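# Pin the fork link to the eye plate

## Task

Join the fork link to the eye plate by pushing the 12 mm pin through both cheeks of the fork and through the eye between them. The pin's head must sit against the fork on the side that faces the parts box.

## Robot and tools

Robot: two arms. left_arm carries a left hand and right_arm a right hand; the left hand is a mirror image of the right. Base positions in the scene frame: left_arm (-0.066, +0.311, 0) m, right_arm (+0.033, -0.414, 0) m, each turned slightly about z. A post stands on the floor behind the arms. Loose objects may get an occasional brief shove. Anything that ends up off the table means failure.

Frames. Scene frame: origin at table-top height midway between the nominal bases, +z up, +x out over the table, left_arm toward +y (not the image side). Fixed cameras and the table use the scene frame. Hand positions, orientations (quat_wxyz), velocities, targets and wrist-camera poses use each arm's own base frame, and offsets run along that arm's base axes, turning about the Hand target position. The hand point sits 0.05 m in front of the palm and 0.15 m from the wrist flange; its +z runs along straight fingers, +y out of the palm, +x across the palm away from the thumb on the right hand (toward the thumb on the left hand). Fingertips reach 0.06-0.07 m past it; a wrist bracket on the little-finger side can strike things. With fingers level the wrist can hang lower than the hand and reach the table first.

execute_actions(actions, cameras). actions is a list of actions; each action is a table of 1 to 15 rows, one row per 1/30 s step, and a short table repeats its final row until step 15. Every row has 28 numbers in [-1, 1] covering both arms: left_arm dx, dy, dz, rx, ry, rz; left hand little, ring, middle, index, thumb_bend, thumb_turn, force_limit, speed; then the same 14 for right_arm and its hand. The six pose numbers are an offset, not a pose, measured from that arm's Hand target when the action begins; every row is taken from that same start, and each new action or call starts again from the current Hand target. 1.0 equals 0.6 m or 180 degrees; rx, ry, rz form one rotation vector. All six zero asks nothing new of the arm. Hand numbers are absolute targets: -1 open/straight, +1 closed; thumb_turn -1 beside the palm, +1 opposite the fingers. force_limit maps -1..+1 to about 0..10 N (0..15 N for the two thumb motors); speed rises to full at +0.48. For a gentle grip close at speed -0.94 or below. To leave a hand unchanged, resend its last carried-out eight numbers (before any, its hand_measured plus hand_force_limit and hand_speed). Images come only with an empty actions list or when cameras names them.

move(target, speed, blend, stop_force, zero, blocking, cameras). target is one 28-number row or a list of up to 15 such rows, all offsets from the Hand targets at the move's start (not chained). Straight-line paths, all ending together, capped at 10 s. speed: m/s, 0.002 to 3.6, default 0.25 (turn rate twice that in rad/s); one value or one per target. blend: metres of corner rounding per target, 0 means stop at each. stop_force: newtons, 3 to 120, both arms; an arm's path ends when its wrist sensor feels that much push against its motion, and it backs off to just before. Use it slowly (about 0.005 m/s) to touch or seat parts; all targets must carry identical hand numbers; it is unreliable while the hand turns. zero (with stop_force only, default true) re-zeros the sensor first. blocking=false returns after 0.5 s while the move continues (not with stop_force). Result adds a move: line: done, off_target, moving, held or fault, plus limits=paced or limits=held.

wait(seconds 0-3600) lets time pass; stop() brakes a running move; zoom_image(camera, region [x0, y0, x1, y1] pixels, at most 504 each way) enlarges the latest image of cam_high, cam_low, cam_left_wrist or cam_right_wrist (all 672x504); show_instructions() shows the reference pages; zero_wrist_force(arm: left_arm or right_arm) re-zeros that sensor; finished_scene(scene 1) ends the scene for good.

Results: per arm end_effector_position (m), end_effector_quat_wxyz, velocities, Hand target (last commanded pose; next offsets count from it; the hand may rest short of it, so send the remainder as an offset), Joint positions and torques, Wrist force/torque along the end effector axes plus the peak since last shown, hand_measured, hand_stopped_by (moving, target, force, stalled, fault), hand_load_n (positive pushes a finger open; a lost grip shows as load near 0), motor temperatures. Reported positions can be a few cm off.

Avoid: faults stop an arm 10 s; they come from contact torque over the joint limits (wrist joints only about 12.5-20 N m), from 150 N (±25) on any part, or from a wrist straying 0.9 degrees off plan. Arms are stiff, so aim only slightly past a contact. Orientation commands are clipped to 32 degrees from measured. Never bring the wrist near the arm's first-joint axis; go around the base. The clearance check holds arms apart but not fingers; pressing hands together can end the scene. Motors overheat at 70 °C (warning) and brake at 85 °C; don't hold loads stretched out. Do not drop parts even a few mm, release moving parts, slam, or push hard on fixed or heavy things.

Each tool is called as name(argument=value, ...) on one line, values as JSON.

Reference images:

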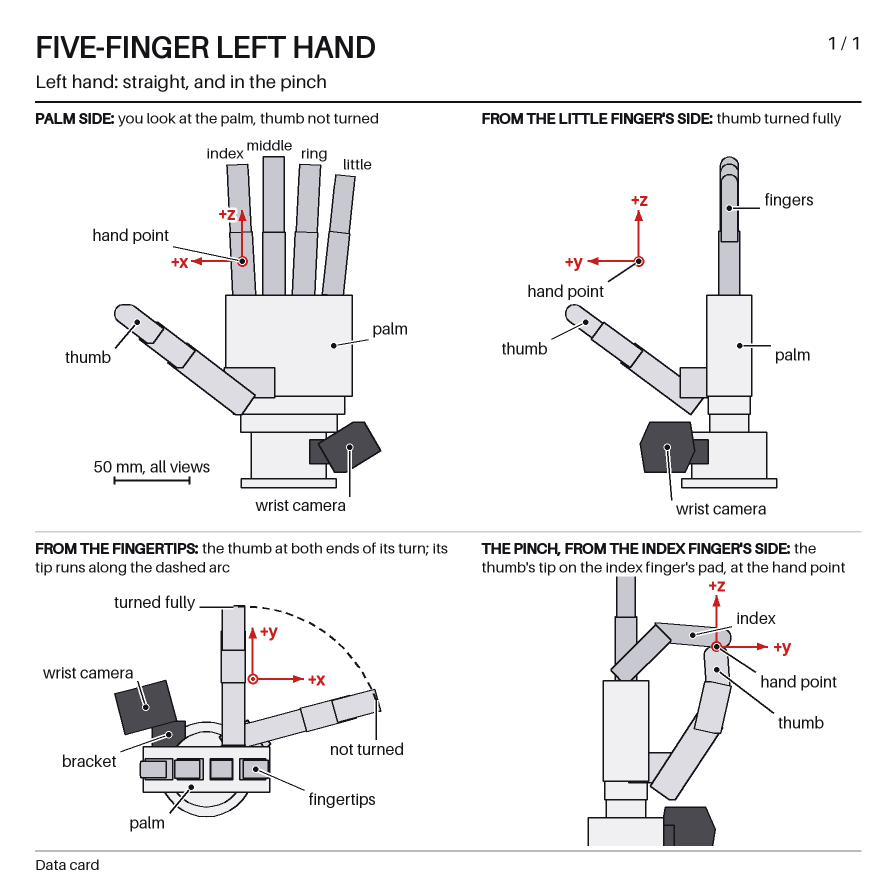

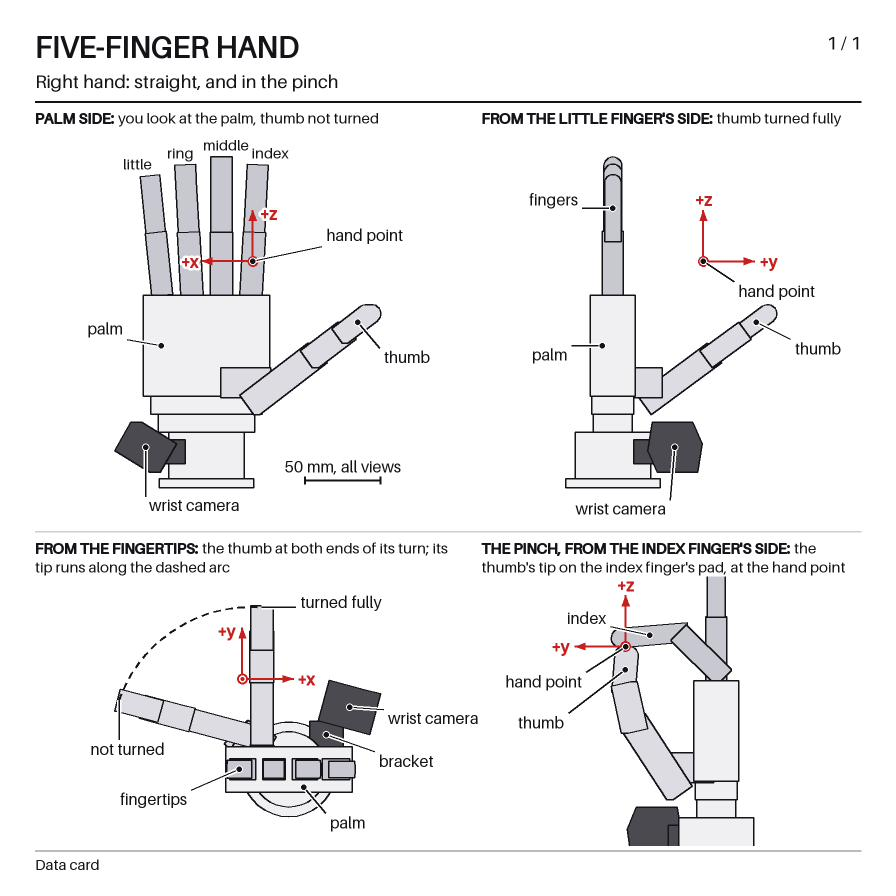

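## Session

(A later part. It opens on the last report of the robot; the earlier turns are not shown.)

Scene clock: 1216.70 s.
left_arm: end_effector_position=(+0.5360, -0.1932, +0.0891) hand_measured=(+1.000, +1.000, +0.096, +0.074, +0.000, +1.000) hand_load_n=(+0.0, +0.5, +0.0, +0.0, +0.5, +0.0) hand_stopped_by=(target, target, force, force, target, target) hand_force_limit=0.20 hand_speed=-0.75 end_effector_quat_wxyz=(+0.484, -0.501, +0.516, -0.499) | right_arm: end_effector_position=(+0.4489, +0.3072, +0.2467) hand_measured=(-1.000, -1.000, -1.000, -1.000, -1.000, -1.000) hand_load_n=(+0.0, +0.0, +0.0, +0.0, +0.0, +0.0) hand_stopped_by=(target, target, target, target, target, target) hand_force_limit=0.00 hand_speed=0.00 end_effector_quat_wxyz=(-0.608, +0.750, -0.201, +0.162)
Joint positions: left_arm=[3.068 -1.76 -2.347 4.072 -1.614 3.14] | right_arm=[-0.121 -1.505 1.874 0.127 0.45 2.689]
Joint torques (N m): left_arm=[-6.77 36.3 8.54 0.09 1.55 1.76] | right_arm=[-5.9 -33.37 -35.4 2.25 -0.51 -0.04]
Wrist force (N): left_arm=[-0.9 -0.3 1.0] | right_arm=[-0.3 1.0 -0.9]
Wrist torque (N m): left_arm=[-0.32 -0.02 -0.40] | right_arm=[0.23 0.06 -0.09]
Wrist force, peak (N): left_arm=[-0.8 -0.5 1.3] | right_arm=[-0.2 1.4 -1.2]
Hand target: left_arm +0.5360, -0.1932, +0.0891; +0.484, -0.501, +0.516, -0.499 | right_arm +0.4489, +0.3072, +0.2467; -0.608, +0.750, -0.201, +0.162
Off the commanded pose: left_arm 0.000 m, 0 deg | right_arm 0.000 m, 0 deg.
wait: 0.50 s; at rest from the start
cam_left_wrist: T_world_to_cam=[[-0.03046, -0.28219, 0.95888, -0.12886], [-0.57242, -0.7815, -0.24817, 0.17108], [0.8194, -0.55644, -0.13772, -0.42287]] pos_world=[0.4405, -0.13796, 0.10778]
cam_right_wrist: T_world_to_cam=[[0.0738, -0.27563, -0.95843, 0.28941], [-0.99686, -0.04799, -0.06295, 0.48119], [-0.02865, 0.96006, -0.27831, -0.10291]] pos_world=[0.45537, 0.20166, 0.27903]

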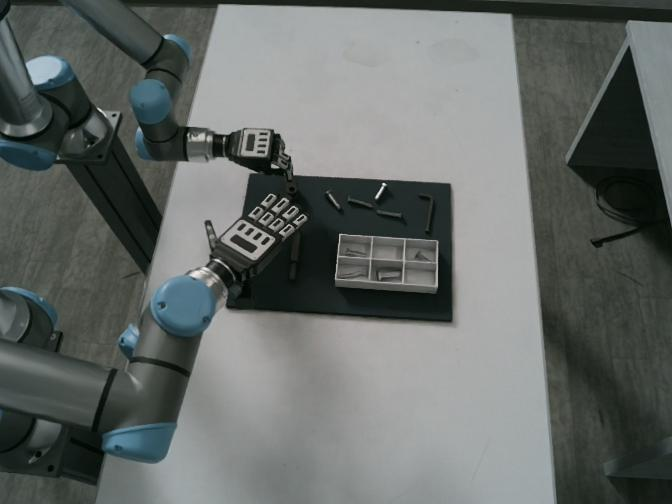

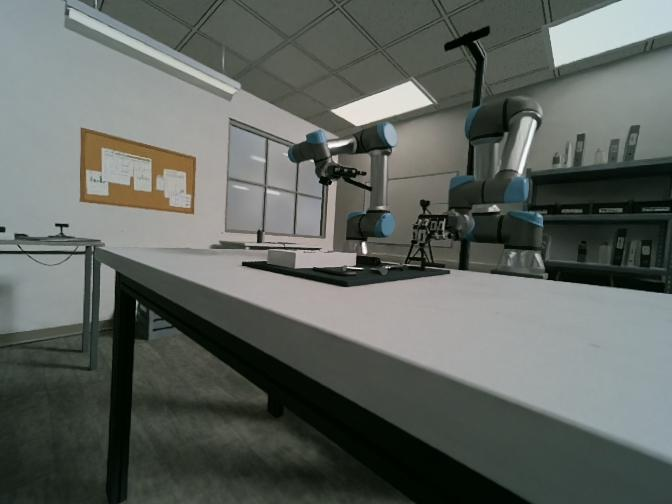

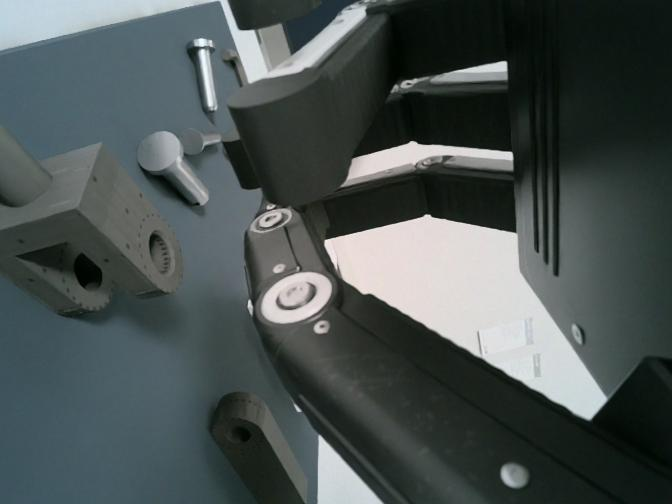

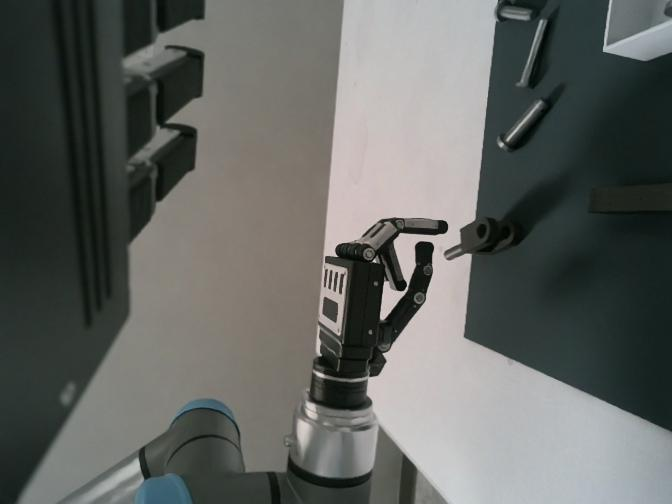

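move(target=[[0,0,0.0,0,0,0,1,1,-0.2,-0.2,-0.15,1,0.2,-0.75,0,0,0,0,0,0,-1,-1,-1,-1,-1,-1,0,0],[-0.0163,0.0765,-0.03,0,0,0.0944,1,1,-0.2,-0.2,-0.15,1,0.2,-0.75,0,0,0,0,0,0,-1,-1,-1,-1,-1,-1,0,0]], speed=0.1, cameras=["cam_right_wrist","cam_left_wrist"])

Scene clock: 1379.27 s.
left_arm: end_effector_position=(+0.5263, -0.1475, +0.0711) hand_measured=(+1.000, +1.000, -0.200, -0.200, -0.150, +1.000) hand_load_n=(+0.0, +0.0, +0.0, +0.0, +0.0, +0.0) hand_stopped_by=(target, target, target, target, target, target) hand_force_limit=0.20 hand_speed=-0.75 end_effector_quat_wxyz=(+0.552, -0.571, +0.437, -0.422) | right_arm: end_effector_position=(+0.4489, +0.3072, +0.2467) hand_measured=(-1.000, -1.000, -1.000, -1.000, -1.000, -1.000) hand_load_n=(+0.0, +0.0, +0.0, +0.0, +0.0, -0.5) hand_stopped_by=(target, target, target, target, target, target) hand_force_limit=0.00 hand_speed=0.00 end_effector_quat_wxyz=(-0.608, +0.750, -0.201, +0.162)
Joint positions: left_arm=[2.972 -1.821 -2.343 4.126 -2.006 3.125] | right_arm=[-0.121 -1.505 1.874 0.127 0.45 2.689]
Joint torques (N m): left_arm=[11.69 36.61 9.18 0.26 -0.93 0.67] | right_arm=[-5.42 -32.06 -35.45 2.31 -0.19 0.14]
Wrist force (N): left_arm=[-0.9 -0.4 1.0] | right_arm=[-0.1 1.1 -0.9]
Wrist torque (N m): left_arm=[-0.35 -0.01 -0.27] | right_arm=[0.25 0.02 -0.08]
Wrist force, peak (N): left_arm=[-1.2 -0.4 1.3] | right_arm=[-0.2 1.3 -1.3]
Hand target: left_arm +0.5262, -0.1473, +0.0711; +0.552, -0.572, +0.437, -0.422 | right_arm +0.4489, +0.3072, +0.2467; -0.608, +0.750, -0.201, +0.162
Off the commanded pose: left_arm 0.000 m, 0 deg | right_arm 0.000 m, 0 deg.
move: done
cam_left_wrist: T_world_to_cam=[[0.05303, -0.27874, 0.9589, -0.14244], [-0.31938, -0.91455, -0.24818, 0.04402], [0.94614, -0.29309, -0.13752, -0.41977]] pos_world=[0.41878, -0.12248, 0.08978]
cam_right_wrist: T_world_to_cam=[[0.0738, -0.27563, -0.95843, 0.28941], [-0.99686, -0.04799, -0.06295, 0.48119], [-0.02865, 0.96006, -0.27831, -0.10291]] pos_world=[0.45537, 0.20166, 0.27903]
Images, in order (width x height): cam_left_wrist 672x504, cam_right_wrist 672x504.

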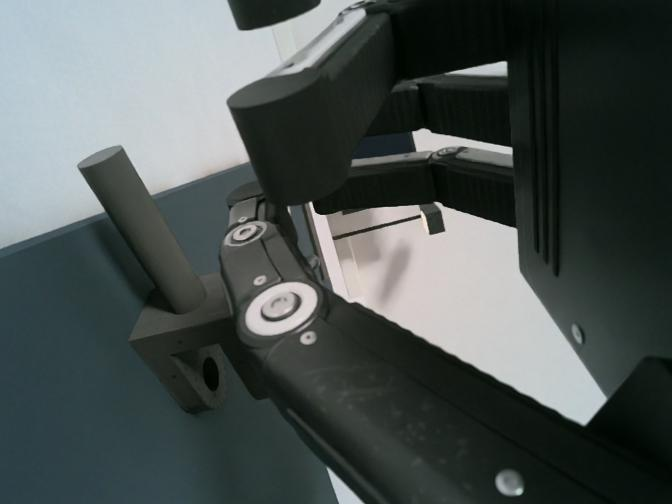

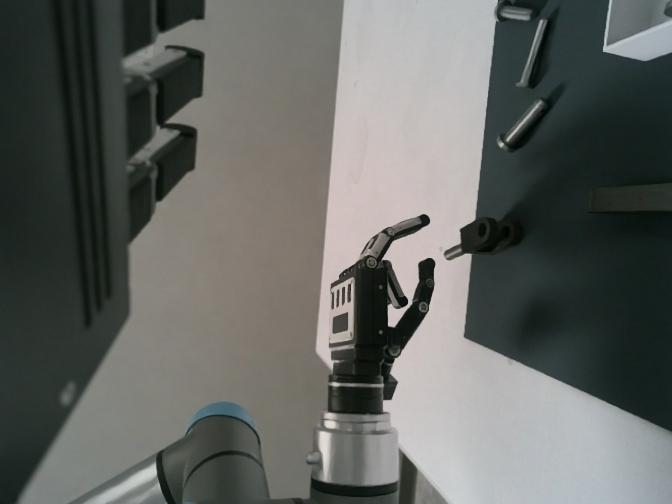

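move(target=[0.003,0,-0.04,0,0,-0.006,1,1,-0.2,-0.2,-0.15,1,0.2,-0.75,0,0,0,0,0,0,-1,-1,-1,-1,-1,-1,0,0], speed=0.06, cameras=["cam_right_wrist","cam_left_wrist"])

zoom_image(camera="cam_right_wrist", region=[400, 190, 530, 290])

Scene clock: 1408.50 s.
left_arm: end_effector_position=(+0.5280, -0.1472, +0.0470) hand_measured=(+1.000, +1.000, -0.200, -0.200, -0.150, +1.000) hand_load_n=(+0.0, +0.0, +0.0, +0.0, +0.0, +0.0) hand_stopped_by=(target, target, target, target, target, target) hand_force_limit=0.20 hand_speed=-0.75 end_effector_quat_wxyz=(+0.548, -0.568, +0.442, -0.427) | right_arm: end_effector_position=(+0.4489, +0.3072, +0.2467) hand_measured=(-1.000, -1.000, -1.000, -1.000, -1.000, -1.000) hand_load_n=(+0.0, +0.0, +0.0, +0.0, +0.5, -0.5) hand_stopped_by=(target, target, target, target, target, target) hand_force_limit=0.00 hand_speed=0.00 end_effector_quat_wxyz=(-0.608, +0.750, -0.201, +0.162)
Joint positions: left_arm=[2.988 -1.887 -2.361 4.211 -1.971 3.127] | right_arm=[-0.121 -1.505 1.874 0.127 0.45 2.689]
Joint torques (N m): left_arm=[-12.5 31.86 23.51 1.16 -0.8 1.35] | right_arm=[-5.33 -30.64 -35.53 2.27 0.05 0.16]
Wrist force (N): left_arm=[-0.9 -0.2 0.9] | right_arm=[-0.1 0.9 -1.0]
Wrist torque (N m): left_arm=[-0.32 -0.03 -0.27] | right_arm=[0.21 0.03 -0.09]
Wrist force, peak (N): left_arm=[-1.1 -0.5 1.1] | right_arm=[-0.3 1.4 -1.4]
Hand target: left_arm +0.5280, -0.1473, +0.0471; +0.548, -0.567, +0.442, -0.427 | right_arm +0.4489, +0.3072, +0.2467; -0.608, +0.750, -0.201, +0.162
Off the commanded pose: left_arm 0.000 m, 0 deg | right_arm 0.000 m, 0 deg.
move: done
cam_left_wrist: T_world_to_cam=[[0.0483, -0.27978, 0.95885, -0.11706], [-0.33611, -0.90854, -0.24817, 0.04854], [0.94058, -0.3103, -0.13792, -0.42424]] pos_world=[0.421, -0.12029, 0.06578]
cam_right_wrist: T_world_to_cam=[[0.0738, -0.27563, -0.95843, 0.28941], [-0.99686, -0.04799, -0.06295, 0.48119], [-0.02865, 0.96006, -0.27831, -0.10291]] pos_world=[0.45537, 0.20166, 0.27903]
Images, in order (width x height): cam_left_wrist 672x504, cam_right_wrist 672x504.

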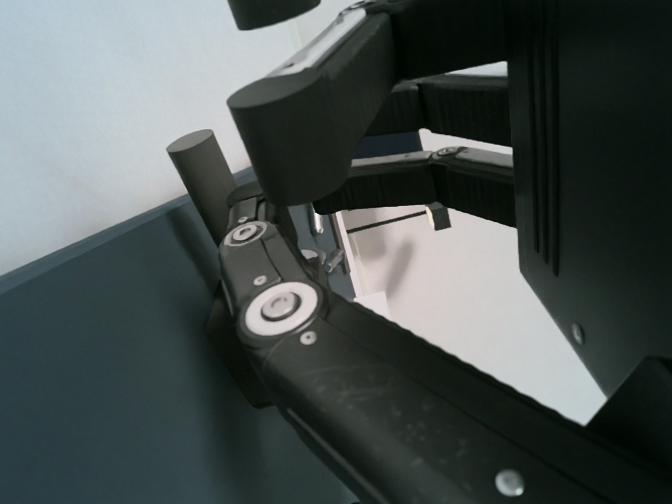

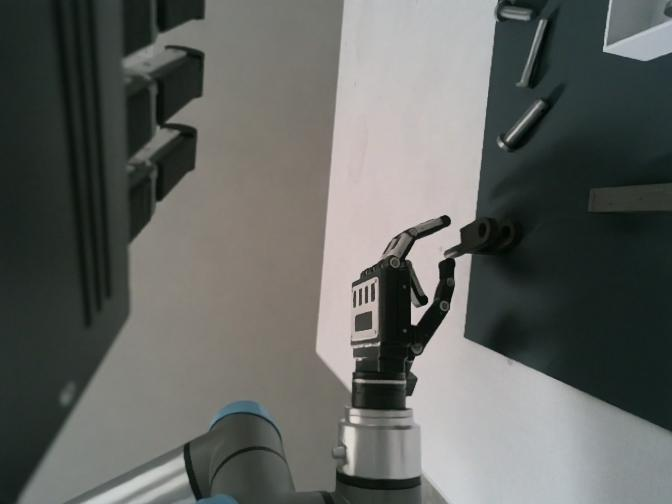

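Scaled by 3.877 from the camera's image (finer frame: 960x720).

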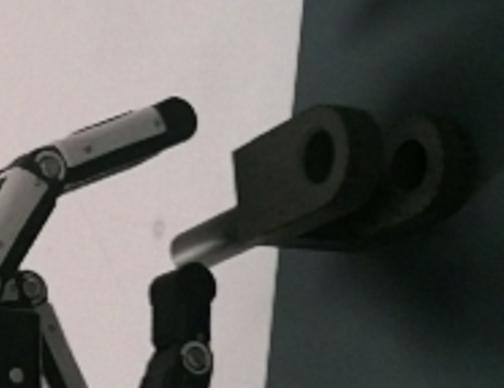

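move(target=[-0.0037,-0.001,-0.0408,0,0,0,1,1,-0.2,-0.2,-0.15,1,0.2,-0.75,0,0,0,0,0,0,-1,-1,-1,-1,-1,-1,0,0], speed=0.03, stop_force=4, cameras=["cam_right_wrist","cam_left_wrist"])

zoom_image(camera="cam_right_wrist", region=[400, 190, 530, 290])

Scene clock: 1444.53 s.
left_arm: end_effector_position=(+0.5258, -0.1479, +0.0226) hand_measured=(+1.000, +1.000, -0.200, -0.200, -0.150, +1.000) hand_load_n=(+0.0, +0.0, +0.0, +0.0, +0.5, +0.0) hand_stopped_by=(target, target, target, target, target, target) hand_force_limit=0.20 hand_speed=-0.75 end_effector_quat_wxyz=(+0.548, -0.567, +0.442, -0.427) | right_arm: end_effector_position=(+0.4489, +0.3072, +0.2467) hand_measured=(-1.000, -1.000, -1.000, -1.000, -1.000, -1.000) hand_load_n=(+0.0, +0.0, -0.5, +0.0, +0.0, +0.0) hand_stopped_by=(target, target, target, target, target, target) hand_force_limit=0.00 hand_speed=0.00 end_effector_quat_wxyz=(-0.608, +0.750, -0.201, +0.162)
Joint positions: left_arm=[2.985 -1.96 -2.374 4.297 -1.974 3.127] | right_arm=[-0.121 -1.505 1.874 0.127 0.45 2.689]
Joint torques (N m): left_arm=[-3.48 39.86 20.04 0.38 1.39 0.54] | right_arm=[-5.88 -29.78 -35.44 2.28 0.04 0.29]
Wrist force (N): left_arm=[-0.7 -0.2 0.9] | right_arm=[-0.3 0.9 -0.9]
Wrist torque (N m): left_arm=[-0.31 -0.07 -0.27] | right_arm=[0.22 0.04 -0.09]
Wrist force, peak (N): left_arm=[-0.8 -0.3 1.4] | right_arm=[-0.3 1.2 -1.3]
Hand target: left_arm +0.5258, -0.1479, +0.0226; +0.548, -0.567, +0.442, -0.427 | right_arm +0.4489, +0.3072, +0.2467; -0.608, +0.750, -0.201, +0.162
Off the commanded pose: left_arm 0.000 m, 0 deg | right_arm 0.000 m, 0 deg.
move: done
cam_left_wrist: T_world_to_cam=[[0.04806, -0.27973, 0.95887, -0.09355], [-0.33624, -0.90849, -0.24818, 0.04115], [0.94055, -0.31049, -0.13772, -0.42578]] pos_world=[0.4188, -0.12099, 0.04128]
cam_right_wrist: T_world_to_cam=[[0.0738, -0.27563, -0.95843, 0.28941], [-0.99686, -0.04799, -0.06295, 0.48119], [-0.02865, 0.96006, -0.27831, -0.10291]] pos_world=[0.45537, 0.20166, 0.27903]
Images, in order (width x height): cam_left_wrist 672x504, cam_right_wrist 672x504.

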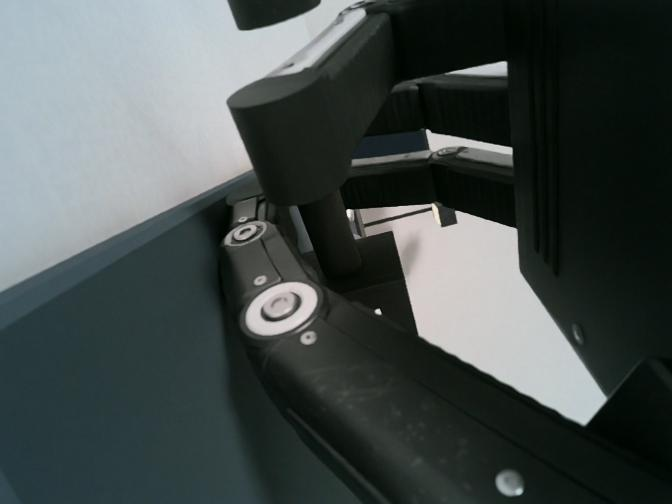

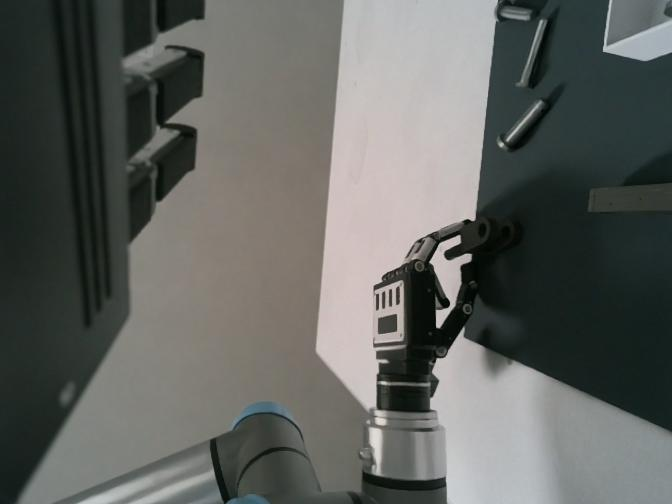

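Scaled by 3.877 from the camera's image (finer frame: 960x720).

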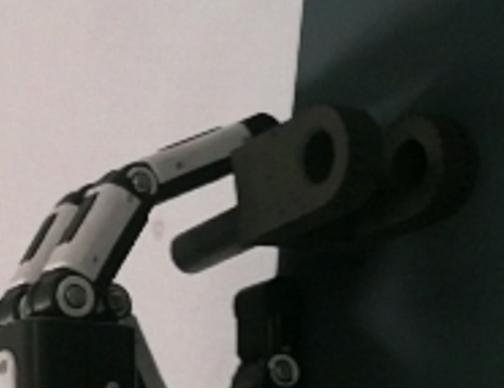

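move(target=[0,0,0,0,0,0,1,1,-0.2,-0.2,0.05,1,0.2,-0.75,0,0,0,0,0,0,-1,-1,-1,-1,-1,-1,0,0], cameras=["cam_right_wrist","cam_left_wrist"])

zoom_image(camera="cam_right_wrist", region=[400, 190, 530, 290])

zoom_image(camera="cam_left_wrist", region=[180, 130, 440, 380])

Scene clock: 1462.90 s.
left_arm: end_effector_position=(+0.5258, -0.1479, +0.0226) hand_measured=(+1.000, +1.000, -0.200, -0.200, +0.050, +1.000) hand_load_n=(+0.0, +0.0, +0.0, +0.0, +0.0, +0.0) hand_stopped_by=(target, target, target, target, target, target) hand_force_limit=0.20 hand_speed=-0.75 end_effector_quat_wxyz=(+0.548, -0.567, +0.442, -0.427) | right_arm: end_effector_position=(+0.4489, +0.3072, +0.2467) hand_measured=(-1.000, -1.000, -1.000, -1.000, -1.000, -1.000) hand_load_n=(+0.0, +0.0, +0.0, +0.0, +0.0, +0.0) hand_stopped_by=(target, target, target, target, target, target) hand_force_limit=0.00 hand_speed=0.00 end_effector_quat_wxyz=(-0.608, +0.750, -0.201, +0.162)
Joint positions: left_arm=[2.985 -1.96 -2.374 4.297 -1.974 3.127] | right_arm=[-0.121 -1.505 1.874 0.127 0.45 2.689]
Joint torques (N m): left_arm=[10.55 38.64 21.68 0.2 1.64 2.18] | right_arm=[-5.78 -28.32 -35.16 2.35 0.06 0.28]
Wrist force (N): left_arm=[-0.8 -0.1 1.0] | right_arm=[0.0 0.7 -1.1]
Wrist torque (N m): left_arm=[-0.29 -0.06 -0.27] | right_arm=[0.20 0.02 -0.08]
Wrist force, peak (N): left_arm=[-1.1 -0.4 1.0] | right_arm=[-0.2 1.4 -1.1]
Hand target: left_arm +0.5258, -0.1479, +0.0226; +0.548, -0.567, +0.442, -0.427 | right_arm +0.4489, +0.3072, +0.2467; -0.608, +0.750, -0.201, +0.162
Off the commanded pose: left_arm 0.000 m, 0 deg | right_arm 0.000 m, 0 deg.
move: done
cam_left_wrist: T_world_to_cam=[[0.04806, -0.27973, 0.95887, -0.09355], [-0.33624, -0.90849, -0.24818, 0.04115], [0.94055, -0.31049, -0.13772, -0.42578]] pos_world=[0.4188, -0.12099, 0.04128]
cam_right_wrist: T_world_to_cam=[[0.0738, -0.27563, -0.95843, 0.28941], [-0.99686, -0.04799, -0.06295, 0.48119], [-0.02865, 0.96006, -0.27831, -0.10291]] pos_world=[0.45537, 0.20166, 0.27903]
Images, in order (width x height): cam_left_wrist 672x504, cam_right_wrist 672x504.

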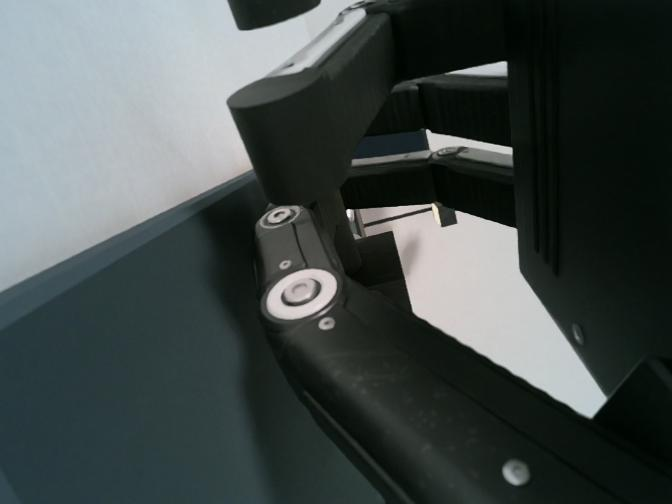

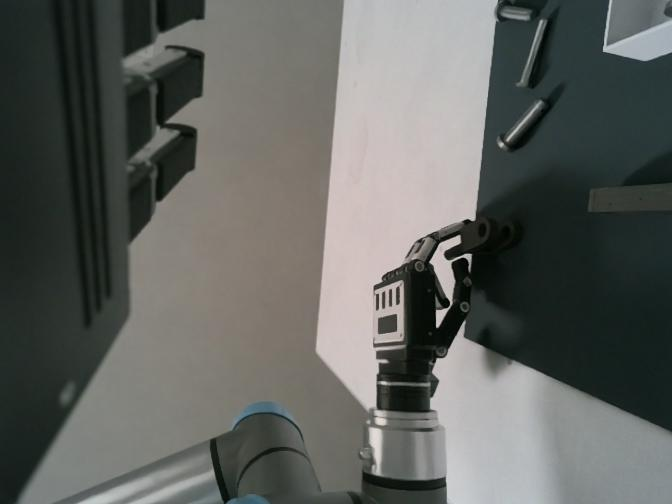

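Scaled by 3.877 from the camera's image (finer frame: 960x720).

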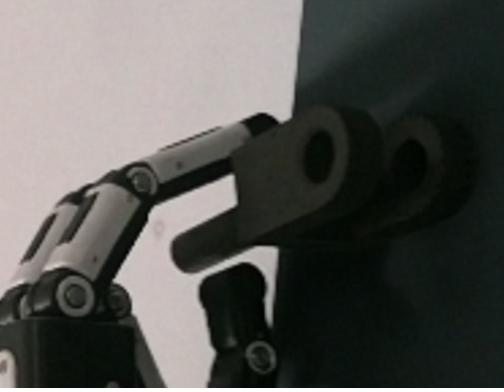

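Scaled by 1.938 from the camera's image (finer frame: 960x720).

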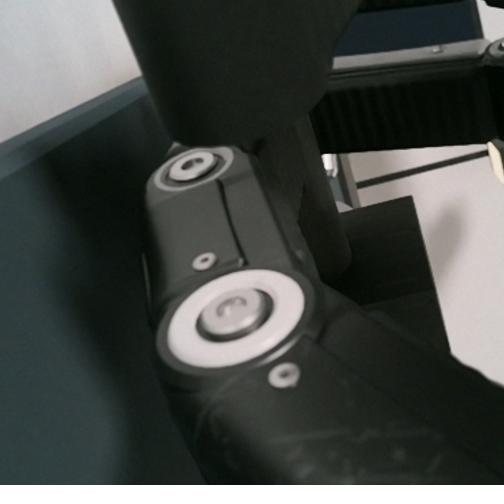

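move(target=[[0.004,0.001,0,0,0,0,1,1,-0.2,-0.2,0.05,1,0.5,-0.75,0,0,0,0,0,0,-1,-1,-1,-1,-1,-1,0,0],[0.004,0.001,0,0,0,0,1,1,0.3,0.3,0.05,1,0.5,-0.75,0,0,0,0,0,0,-1,-1,-1,-1,-1,-1,0,0]], speed=0.03, cameras=["cam_right_wrist","cam_left_wrist"])

zoom_image(camera="cam_right_wrist", region=[400, 190, 530, 290])

zoom_image(camera="cam_left_wrist", region=[180, 130, 440, 380])

Scene clock: 1475.73 s.
left_arm: end_effector_position=(+0.5282, -0.1473, +0.0227) hand_measured=(+1.000, +1.000, +0.072, +0.072, +0.050, +1.000) hand_load_n=(+0.0, +0.0, +8.0, +10.0, +3.0, +0.0) hand_stopped_by=(target, target, force, force, target, target) hand_force_limit=0.50 hand_speed=-0.75 end_effector_quat_wxyz=(+0.548, -0.567, +0.442, -0.427) | right_arm: end_effector_position=(+0.4489, +0.3072, +0.2467) hand_measured=(-1.000, -1.000, -1.000, -1.000, -1.000, -1.000) hand_load_n=(+0.0, +0.0, +0.0, +0.0, +0.0, -0.5) hand_stopped_by=(target, target, target, target, target, target) hand_force_limit=0.00 hand_speed=0.00 end_effector_quat_wxyz=(-0.608, +0.750, -0.201, +0.162)
Joint positions: left_arm=[2.988 -1.963 -2.369 4.295 -1.971 3.127] | right_arm=[-0.121 -1.505 1.874 0.127 0.45 2.689]
Joint torques (N m): left_arm=[-16.19 37.31 3.56 -0.13 -0.47 0.59] | right_arm=[-5.47 -27.82 -35.32 2.2 0.04 0.46]
Wrist force (N): left_arm=[-2.6 -6.8 3.9] | right_arm=[-0.3 0.9 -1.1]
Wrist torque (N m): left_arm=[-0.54 -0.06 -0.39] | right_arm=[0.22 0.06 -0.10]
Wrist force, peak (N): left_arm=[-2.8 -7.2 4.0] | right_arm=[-0.4 1.3 -1.0]
Hand target: left_arm +0.5282, -0.1473, +0.0226; +0.548, -0.567, +0.442, -0.427 | right_arm +0.4489, +0.3072, +0.2467; -0.608, +0.750, -0.201, +0.162
Off the commanded pose: left_arm 0.000 m, 0 deg | right_arm 0.000 m, 0 deg.
move: done
cam_left_wrist: T_world_to_cam=[[0.04793, -0.27979, 0.95886, -0.09355], [-0.33622, -0.90847, -0.24828, 0.04252], [0.94056, -0.31049, -0.13762, -0.42785]] pos_world=[0.4212, -0.12039, 0.04138]
cam_right_wrist: T_world_to_cam=[[0.0738, -0.27563, -0.95843, 0.28941], [-0.99686, -0.04799, -0.06295, 0.48119], [-0.02865, 0.96006, -0.27831, -0.10291]] pos_world=[0.45537, 0.20166, 0.27903]
Images, in order (width x height): cam_left_wrist 672x504, cam_right_wrist 672x504.

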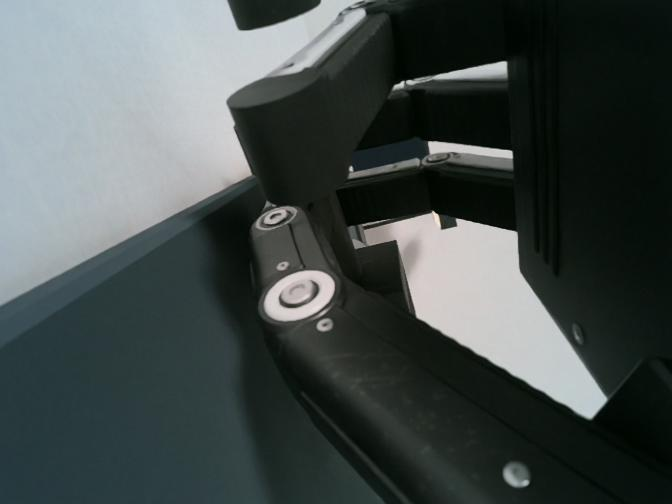

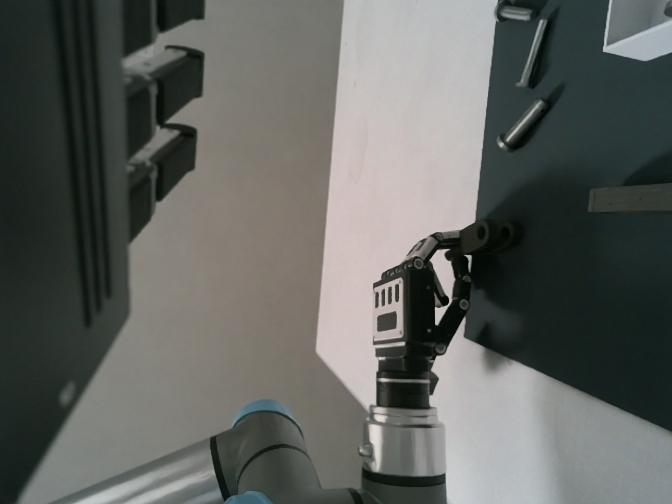

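Scaled by 3.877 from the camera's image (finer frame: 960x720).

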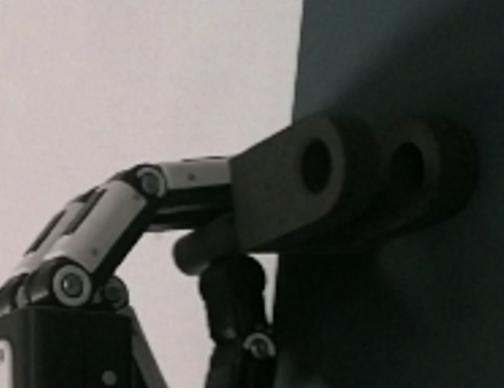

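Scaled by 1.938 from the camera's image (finer frame: 960x720).

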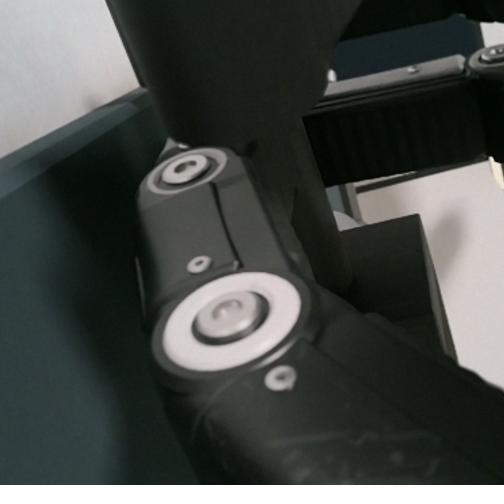

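move(target=[0.0103,0.0367,0.002,0,0,-0.0883,1,1,0.3,0.3,0.05,1,0.5,-0.75,0,0,0,0,0,0,-1,-1,-1,-1,-1,-1,0,0], speed=0.03, cameras=["cam_right_wrist","cam_left_wrist","cam_high"])

zoom_image(camera="cam_right_wrist", region=[400, 190, 530, 290])

zoom_image(camera="cam_high", region=[260, 150, 340, 210])

Scene clock: 1500.90 s.
left_arm: end_effector_position=(+0.5344, -0.1252, +0.0238) hand_measured=(+1.000, +1.000, +0.072, +0.072, +0.048, +1.000) hand_load_n=(+0.0, +0.0, +8.0, +7.5, +4.5, +0.0) hand_stopped_by=(target, target, force, force, target, target) hand_force_limit=0.50 hand_speed=-0.75 end_effector_quat_wxyz=(+0.484, -0.501, +0.516, -0.498) | right_arm: end_effector_position=(+0.4489, +0.3072, +0.2467) hand_measured=(-1.000, -1.000, -1.000, -1.000, -1.000, -1.000) hand_load_n=(+0.0, +0.0, +0.0, +0.0, +0.0, -0.5) hand_stopped_by=(target, target, target, target, target, target) hand_force_limit=0.00 hand_speed=0.00 end_effector_quat_wxyz=(-0.608, +0.750, -0.201, +0.162)
Joint positions: left_arm=[3.308 -1.915 -2.462 4.341 -1.375 3.149] | right_arm=[-0.121 -1.505 1.874 0.127 0.45 2.689]
Joint torques (N m): left_arm=[-14.34 32.57 6.98 4.25 -2.1 1.22] | right_arm=[-5.76 -25.97 -35.23 2.15 0.17 0.59]
Wrist force (N): left_arm=[1.8 -0.8 0.9] | right_arm=[-0.2 1.1 -1.0]
Wrist torque (N m): left_arm=[-0.25 -0.23 -0.41] | right_arm=[0.25 0.05 -0.08]
Wrist force, peak (N): left_arm=[-4.3 -7.7 4.5] | right_arm=[-0.5 1.2 -1.3]
Hand target: left_arm +0.5344, -0.1253, +0.0238; +0.484, -0.501, +0.516, -0.499 | right_arm +0.4489, +0.3072, +0.2467; -0.608, +0.750, -0.201, +0.162
Off the commanded pose: left_arm 0.000 m, 0 deg | right_arm 0.000 m, 0 deg.
move: done
cam_left_wrist: T_world_to_cam=[[-0.03027, -0.28235, 0.95883, -0.04729], [-0.57193, -0.78183, -0.24828, 0.2069], [0.81974, -0.5559, -0.13781, -0.39281]] pos_world=[0.43891, -0.06996, 0.04258]
cam_right_wrist: T_world_to_cam=[[0.0738, -0.27563, -0.95843, 0.28941], [-0.99686, -0.04799, -0.06295, 0.48119], [-0.02865, 0.96006, -0.27831, -0.10291]] pos_world=[0.45537, 0.20166, 0.27903]
Images, in order (width x height): cam_high 672x504, cam_left_wrist 672x504, cam_right_wrist 672x504.

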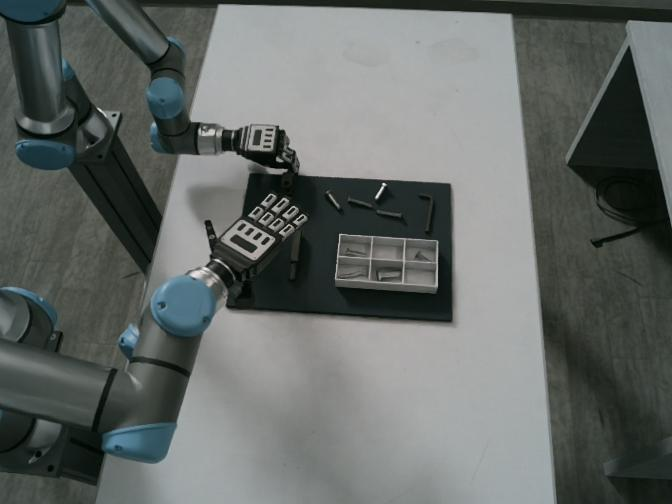

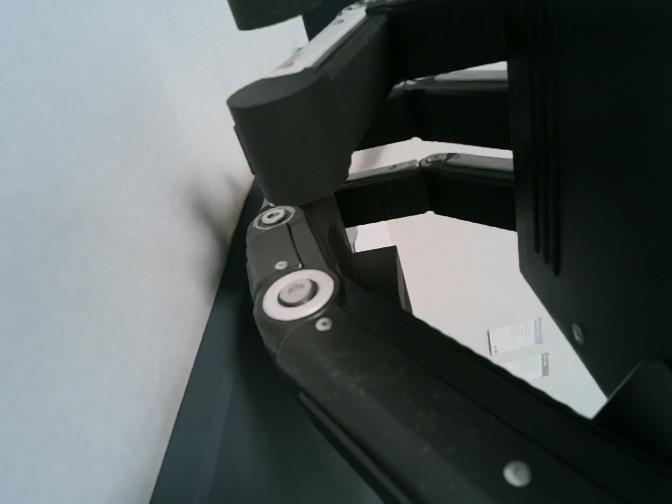

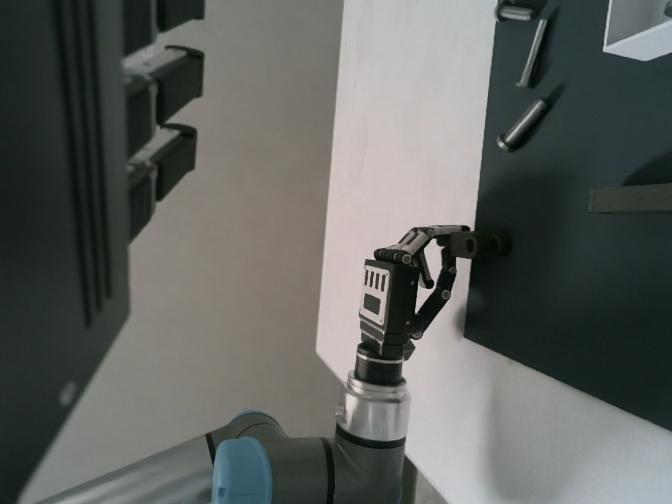

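Scaled by 3.877 from the camera's image (finer frame: 960x720).

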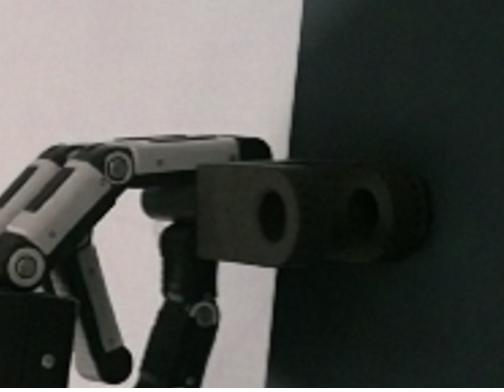

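Scaled by 6.300 from the camera's image (finer frame: 960x720).

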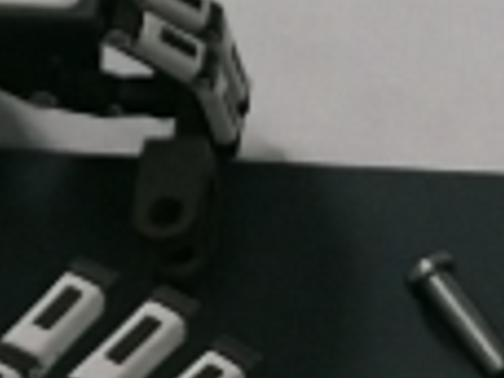

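move(target=[0.01698,-0.00085,0.0158,0.00833,0.16646,0,1,1,0.3,0.3,0.05,1,0.5,-0.75,0,0,0,0,0,0,-1,-1,-1,-1,-1,-1,0,0], speed=0.07, cameras=["cam_right_wrist","cam_left_wrist","cam_high"])

zoom_image(camera="cam_right_wrist", region=[400, 190, 530, 290])

zoom_image(camera="cam_high", region=[260, 150, 340, 210])

Scene clock: 1541.23 s.
left_arm: end_effector_position=(+0.5446, -0.1259, +0.0333) hand_measured=(+1.000, +1.000, +0.072, +0.072, +0.048, +1.000) hand_load_n=(+0.0, +0.0, +7.0, +6.5, +8.5, +0.0) hand_stopped_by=(target, target, force, force, target, target) hand_force_limit=0.50 hand_speed=-0.75 end_effector_quat_wxyz=(-0.340, +0.606, -0.630, +0.345) | right_arm: end_effector_position=(+0.4489, +0.3072, +0.2467) hand_measured=(-1.000, -1.000, -1.000, -1.000, -1.000, -1.000) hand_load_n=(+0.0, +0.0, +0.0, +0.0, +0.0, +0.0) hand_stopped_by=(target, target, target, target, target, target) hand_force_limit=0.00 hand_speed=0.00 end_effector_quat_wxyz=(-0.608, +0.750, -0.201, +0.162)
Joint positions: left_arm=[3.259 -1.856 -2.041 3.334 -1.449 3.23] | right_arm=[-0.121 -1.505 1.874 0.127 0.45 2.689]
Joint torques (N m): left_arm=[-3.21 44.4 14.65 -0.2 1.97 -1.06] | right_arm=[-5.44 -23.62 -35.11 2.12 0.14 0.73]
Wrist force (N): left_arm=[-0.4 1.7 1.9] | right_arm=[-0.2 1.4 -0.8]
Wrist torque (N m): left_arm=[-0.18 -0.04 -0.28] | right_arm=[0.28 0.04 -0.07]
Wrist force, peak (N): left_arm=[-1.3 2.6 1.6] | right_arm=[-0.1 1.3 -1.2]
Hand target: left_arm +0.5446, -0.1258, +0.0333; -0.340, +0.606, -0.630, +0.345 | right_arm +0.4489, +0.3072, +0.2467; -0.608, +0.750, -0.201, +0.162
Off the commanded pose: left_arm 0.000 m, 0 deg | right_arm 0.000 m, 0 deg.
move: done
cam_left_wrist: T_world_to_cam=[[0.45054, -0.30645, 0.83851, -0.31703], [-0.62501, -0.77894, 0.05114, 0.23381], [0.63748, -0.54712, -0.54248, -0.28636]] pos_world=[0.47151, -0.0717, 0.09853]
cam_right_wrist: T_world_to_cam=[[0.0738, -0.27563, -0.95843, 0.28941], [-0.99686, -0.04799, -0.06295, 0.48119], [-0.02865, 0.96006, -0.27831, -0.10291]] pos_world=[0.45537, 0.20166, 0.27903]
Images, in order (width x height): cam_high 672x504, cam_left_wrist 672x504, cam_right_wrist 672x504.

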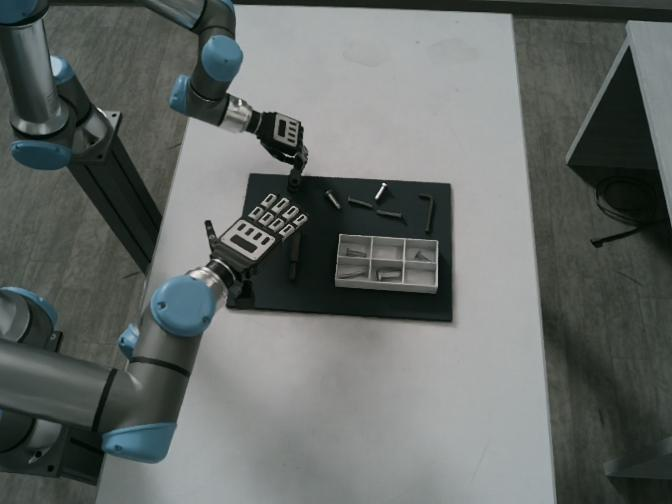

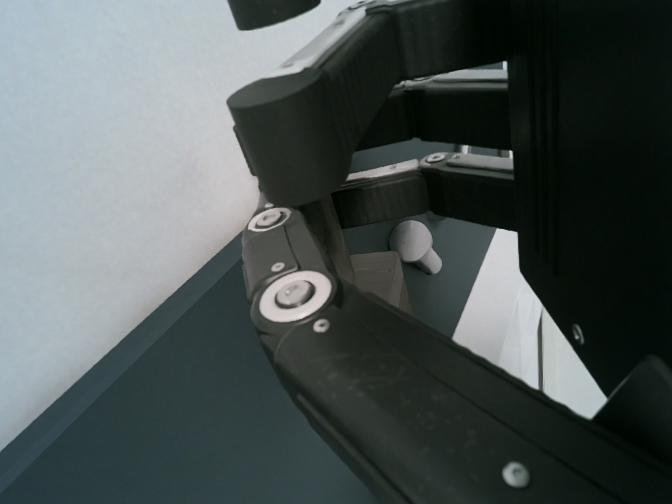

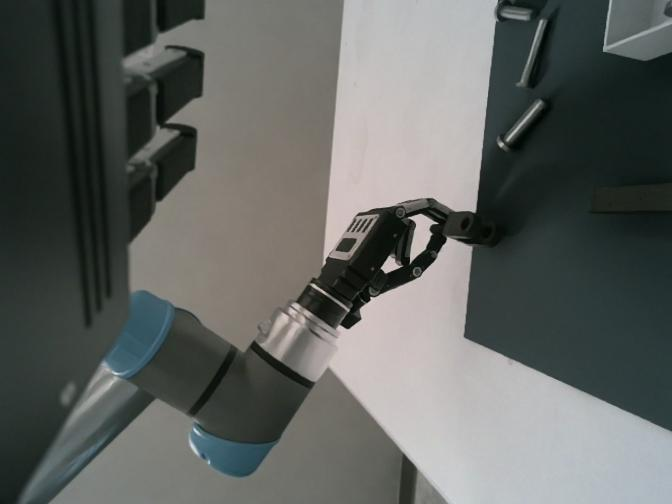

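Scaled by 3.877 from the camera's image (finer frame: 960x720).

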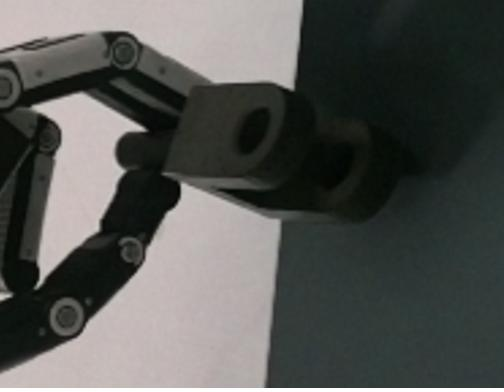

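Scaled by 6.300 from the camera's image (finer frame: 960x720).

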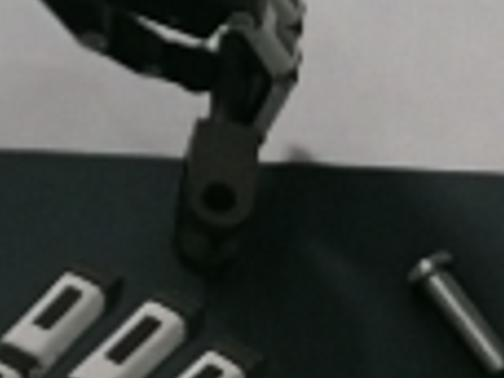

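move(target=[0.02147,-0.00108,0.003,0.00833,0.16646,0,1,1,0.3,0.3,0.05,1,0.5,-0.75,0,0,0,0,0,0,-1,-1,-1,-1,-1,-1,0,0], speed=0.07, cameras=["cam_right_wrist","cam_left_wrist","cam_high"])

zoom_image(camera="cam_right_wrist", region=[400, 190, 530, 290])

zoom_image(camera="cam_high", region=[260, 150, 340, 210])

Scene clock: 1557.87 s.
left_arm: end_effector_position=(+0.5575, -0.1265, +0.0351) hand_measured=(+1.000, +1.000, +0.072, +0.072, +0.048, +1.000) hand_load_n=(+0.0, +0.0, +7.0, +7.0, +7.5, +0.0) hand_stopped_by=(target, target, force, force, target, target) hand_force_limit=0.50 hand_speed=-0.75 end_effector_quat_wxyz=(-0.174, +0.671, -0.701, +0.169) | right_arm: end_effector_position=(+0.4489, +0.3072, +0.2467) hand_measured=(-1.000, -1.000, -1.000, -1.000, -1.000, -1.000) hand_load_n=(+0.0, +0.0, +0.0, +0.0, +0.0, +0.0) hand_stopped_by=(target, target, target, target, target, target) hand_force_limit=0.00 hand_speed=0.00 end_effector_quat_wxyz=(-0.608, +0.750, -0.201, +0.162)
Joint positions: left_arm=[3.215 -2.142 -1.501 2.56 -1.533 3.25] | right_arm=[-0.121 -1.505 1.874 0.127 0.45 2.689]
Joint torques (N m): left_arm=[-6.77 57.89 17.51 -0.66 1.91 -0.39] | right_arm=[-4.95 -22.74 -35.09 2.14 0.09 0.74]
Wrist force (N): left_arm=[0.2 1.0 3.0] | right_arm=[-0.3 1.2 -1.1]
Wrist torque (N m): left_arm=[-0.15 -0.03 -0.17] | right_arm=[0.28 0.05 -0.08]
Wrist force, peak (N): left_arm=[0.3 1.4 3.3] | right_arm=[-0.3 1.2 -1.3]
Hand target: left_arm +0.5575, -0.1265, +0.0351; -0.174, +0.671, -0.701, +0.169 | right_arm +0.4489, +0.3072, +0.2467; -0.608, +0.750, -0.201, +0.162
Off the commanded pose: left_arm 0.000 m, 0 deg | right_arm 0.000 m, 0 deg.
move: done
cam_left_wrist: T_world_to_cam=[[0.80706, -0.32431, 0.49343, -0.51346], [-0.52109, -0.78421, 0.33687, 0.17267], [0.2777, -0.52899, -0.8019, -0.08197]] pos_world=[0.52714, -0.07447, 0.12946]
cam_right_wrist: T_world_to_cam=[[0.0738, -0.27563, -0.95843, 0.28941], [-0.99686, -0.04799, -0.06295, 0.48119], [-0.02865, 0.96006, -0.27831, -0.10291]] pos_world=[0.45537, 0.20166, 0.27903]
Images, in order (width x height): cam_high 672x504, cam_left_wrist 672x504, cam_right_wrist 672x504.

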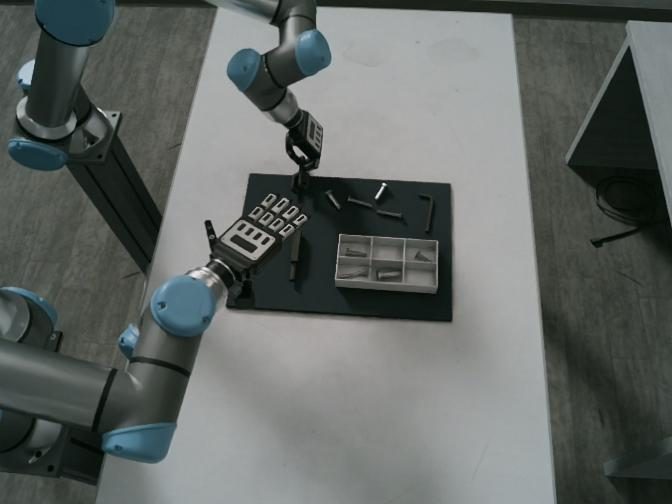

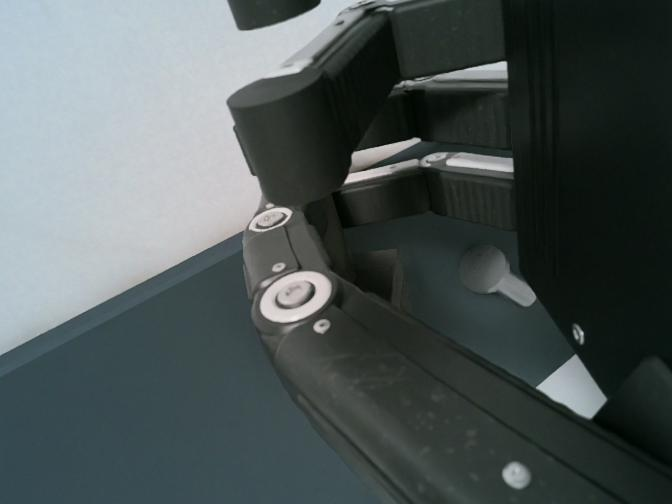

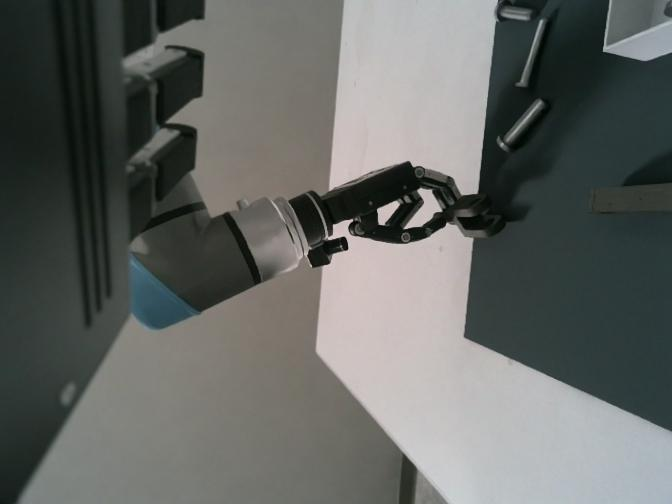

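Scaled by 3.877 from the camera's image (finer frame: 960x720).

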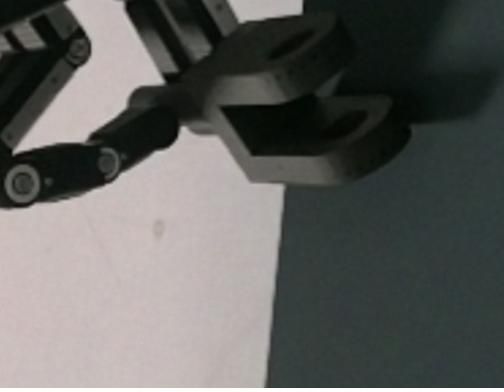

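Scaled by 6.300 from the camera's image (finer frame: 960x720).

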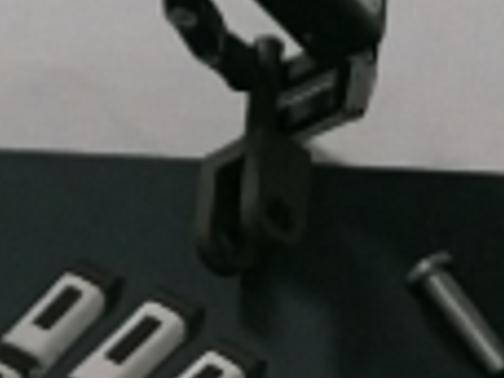

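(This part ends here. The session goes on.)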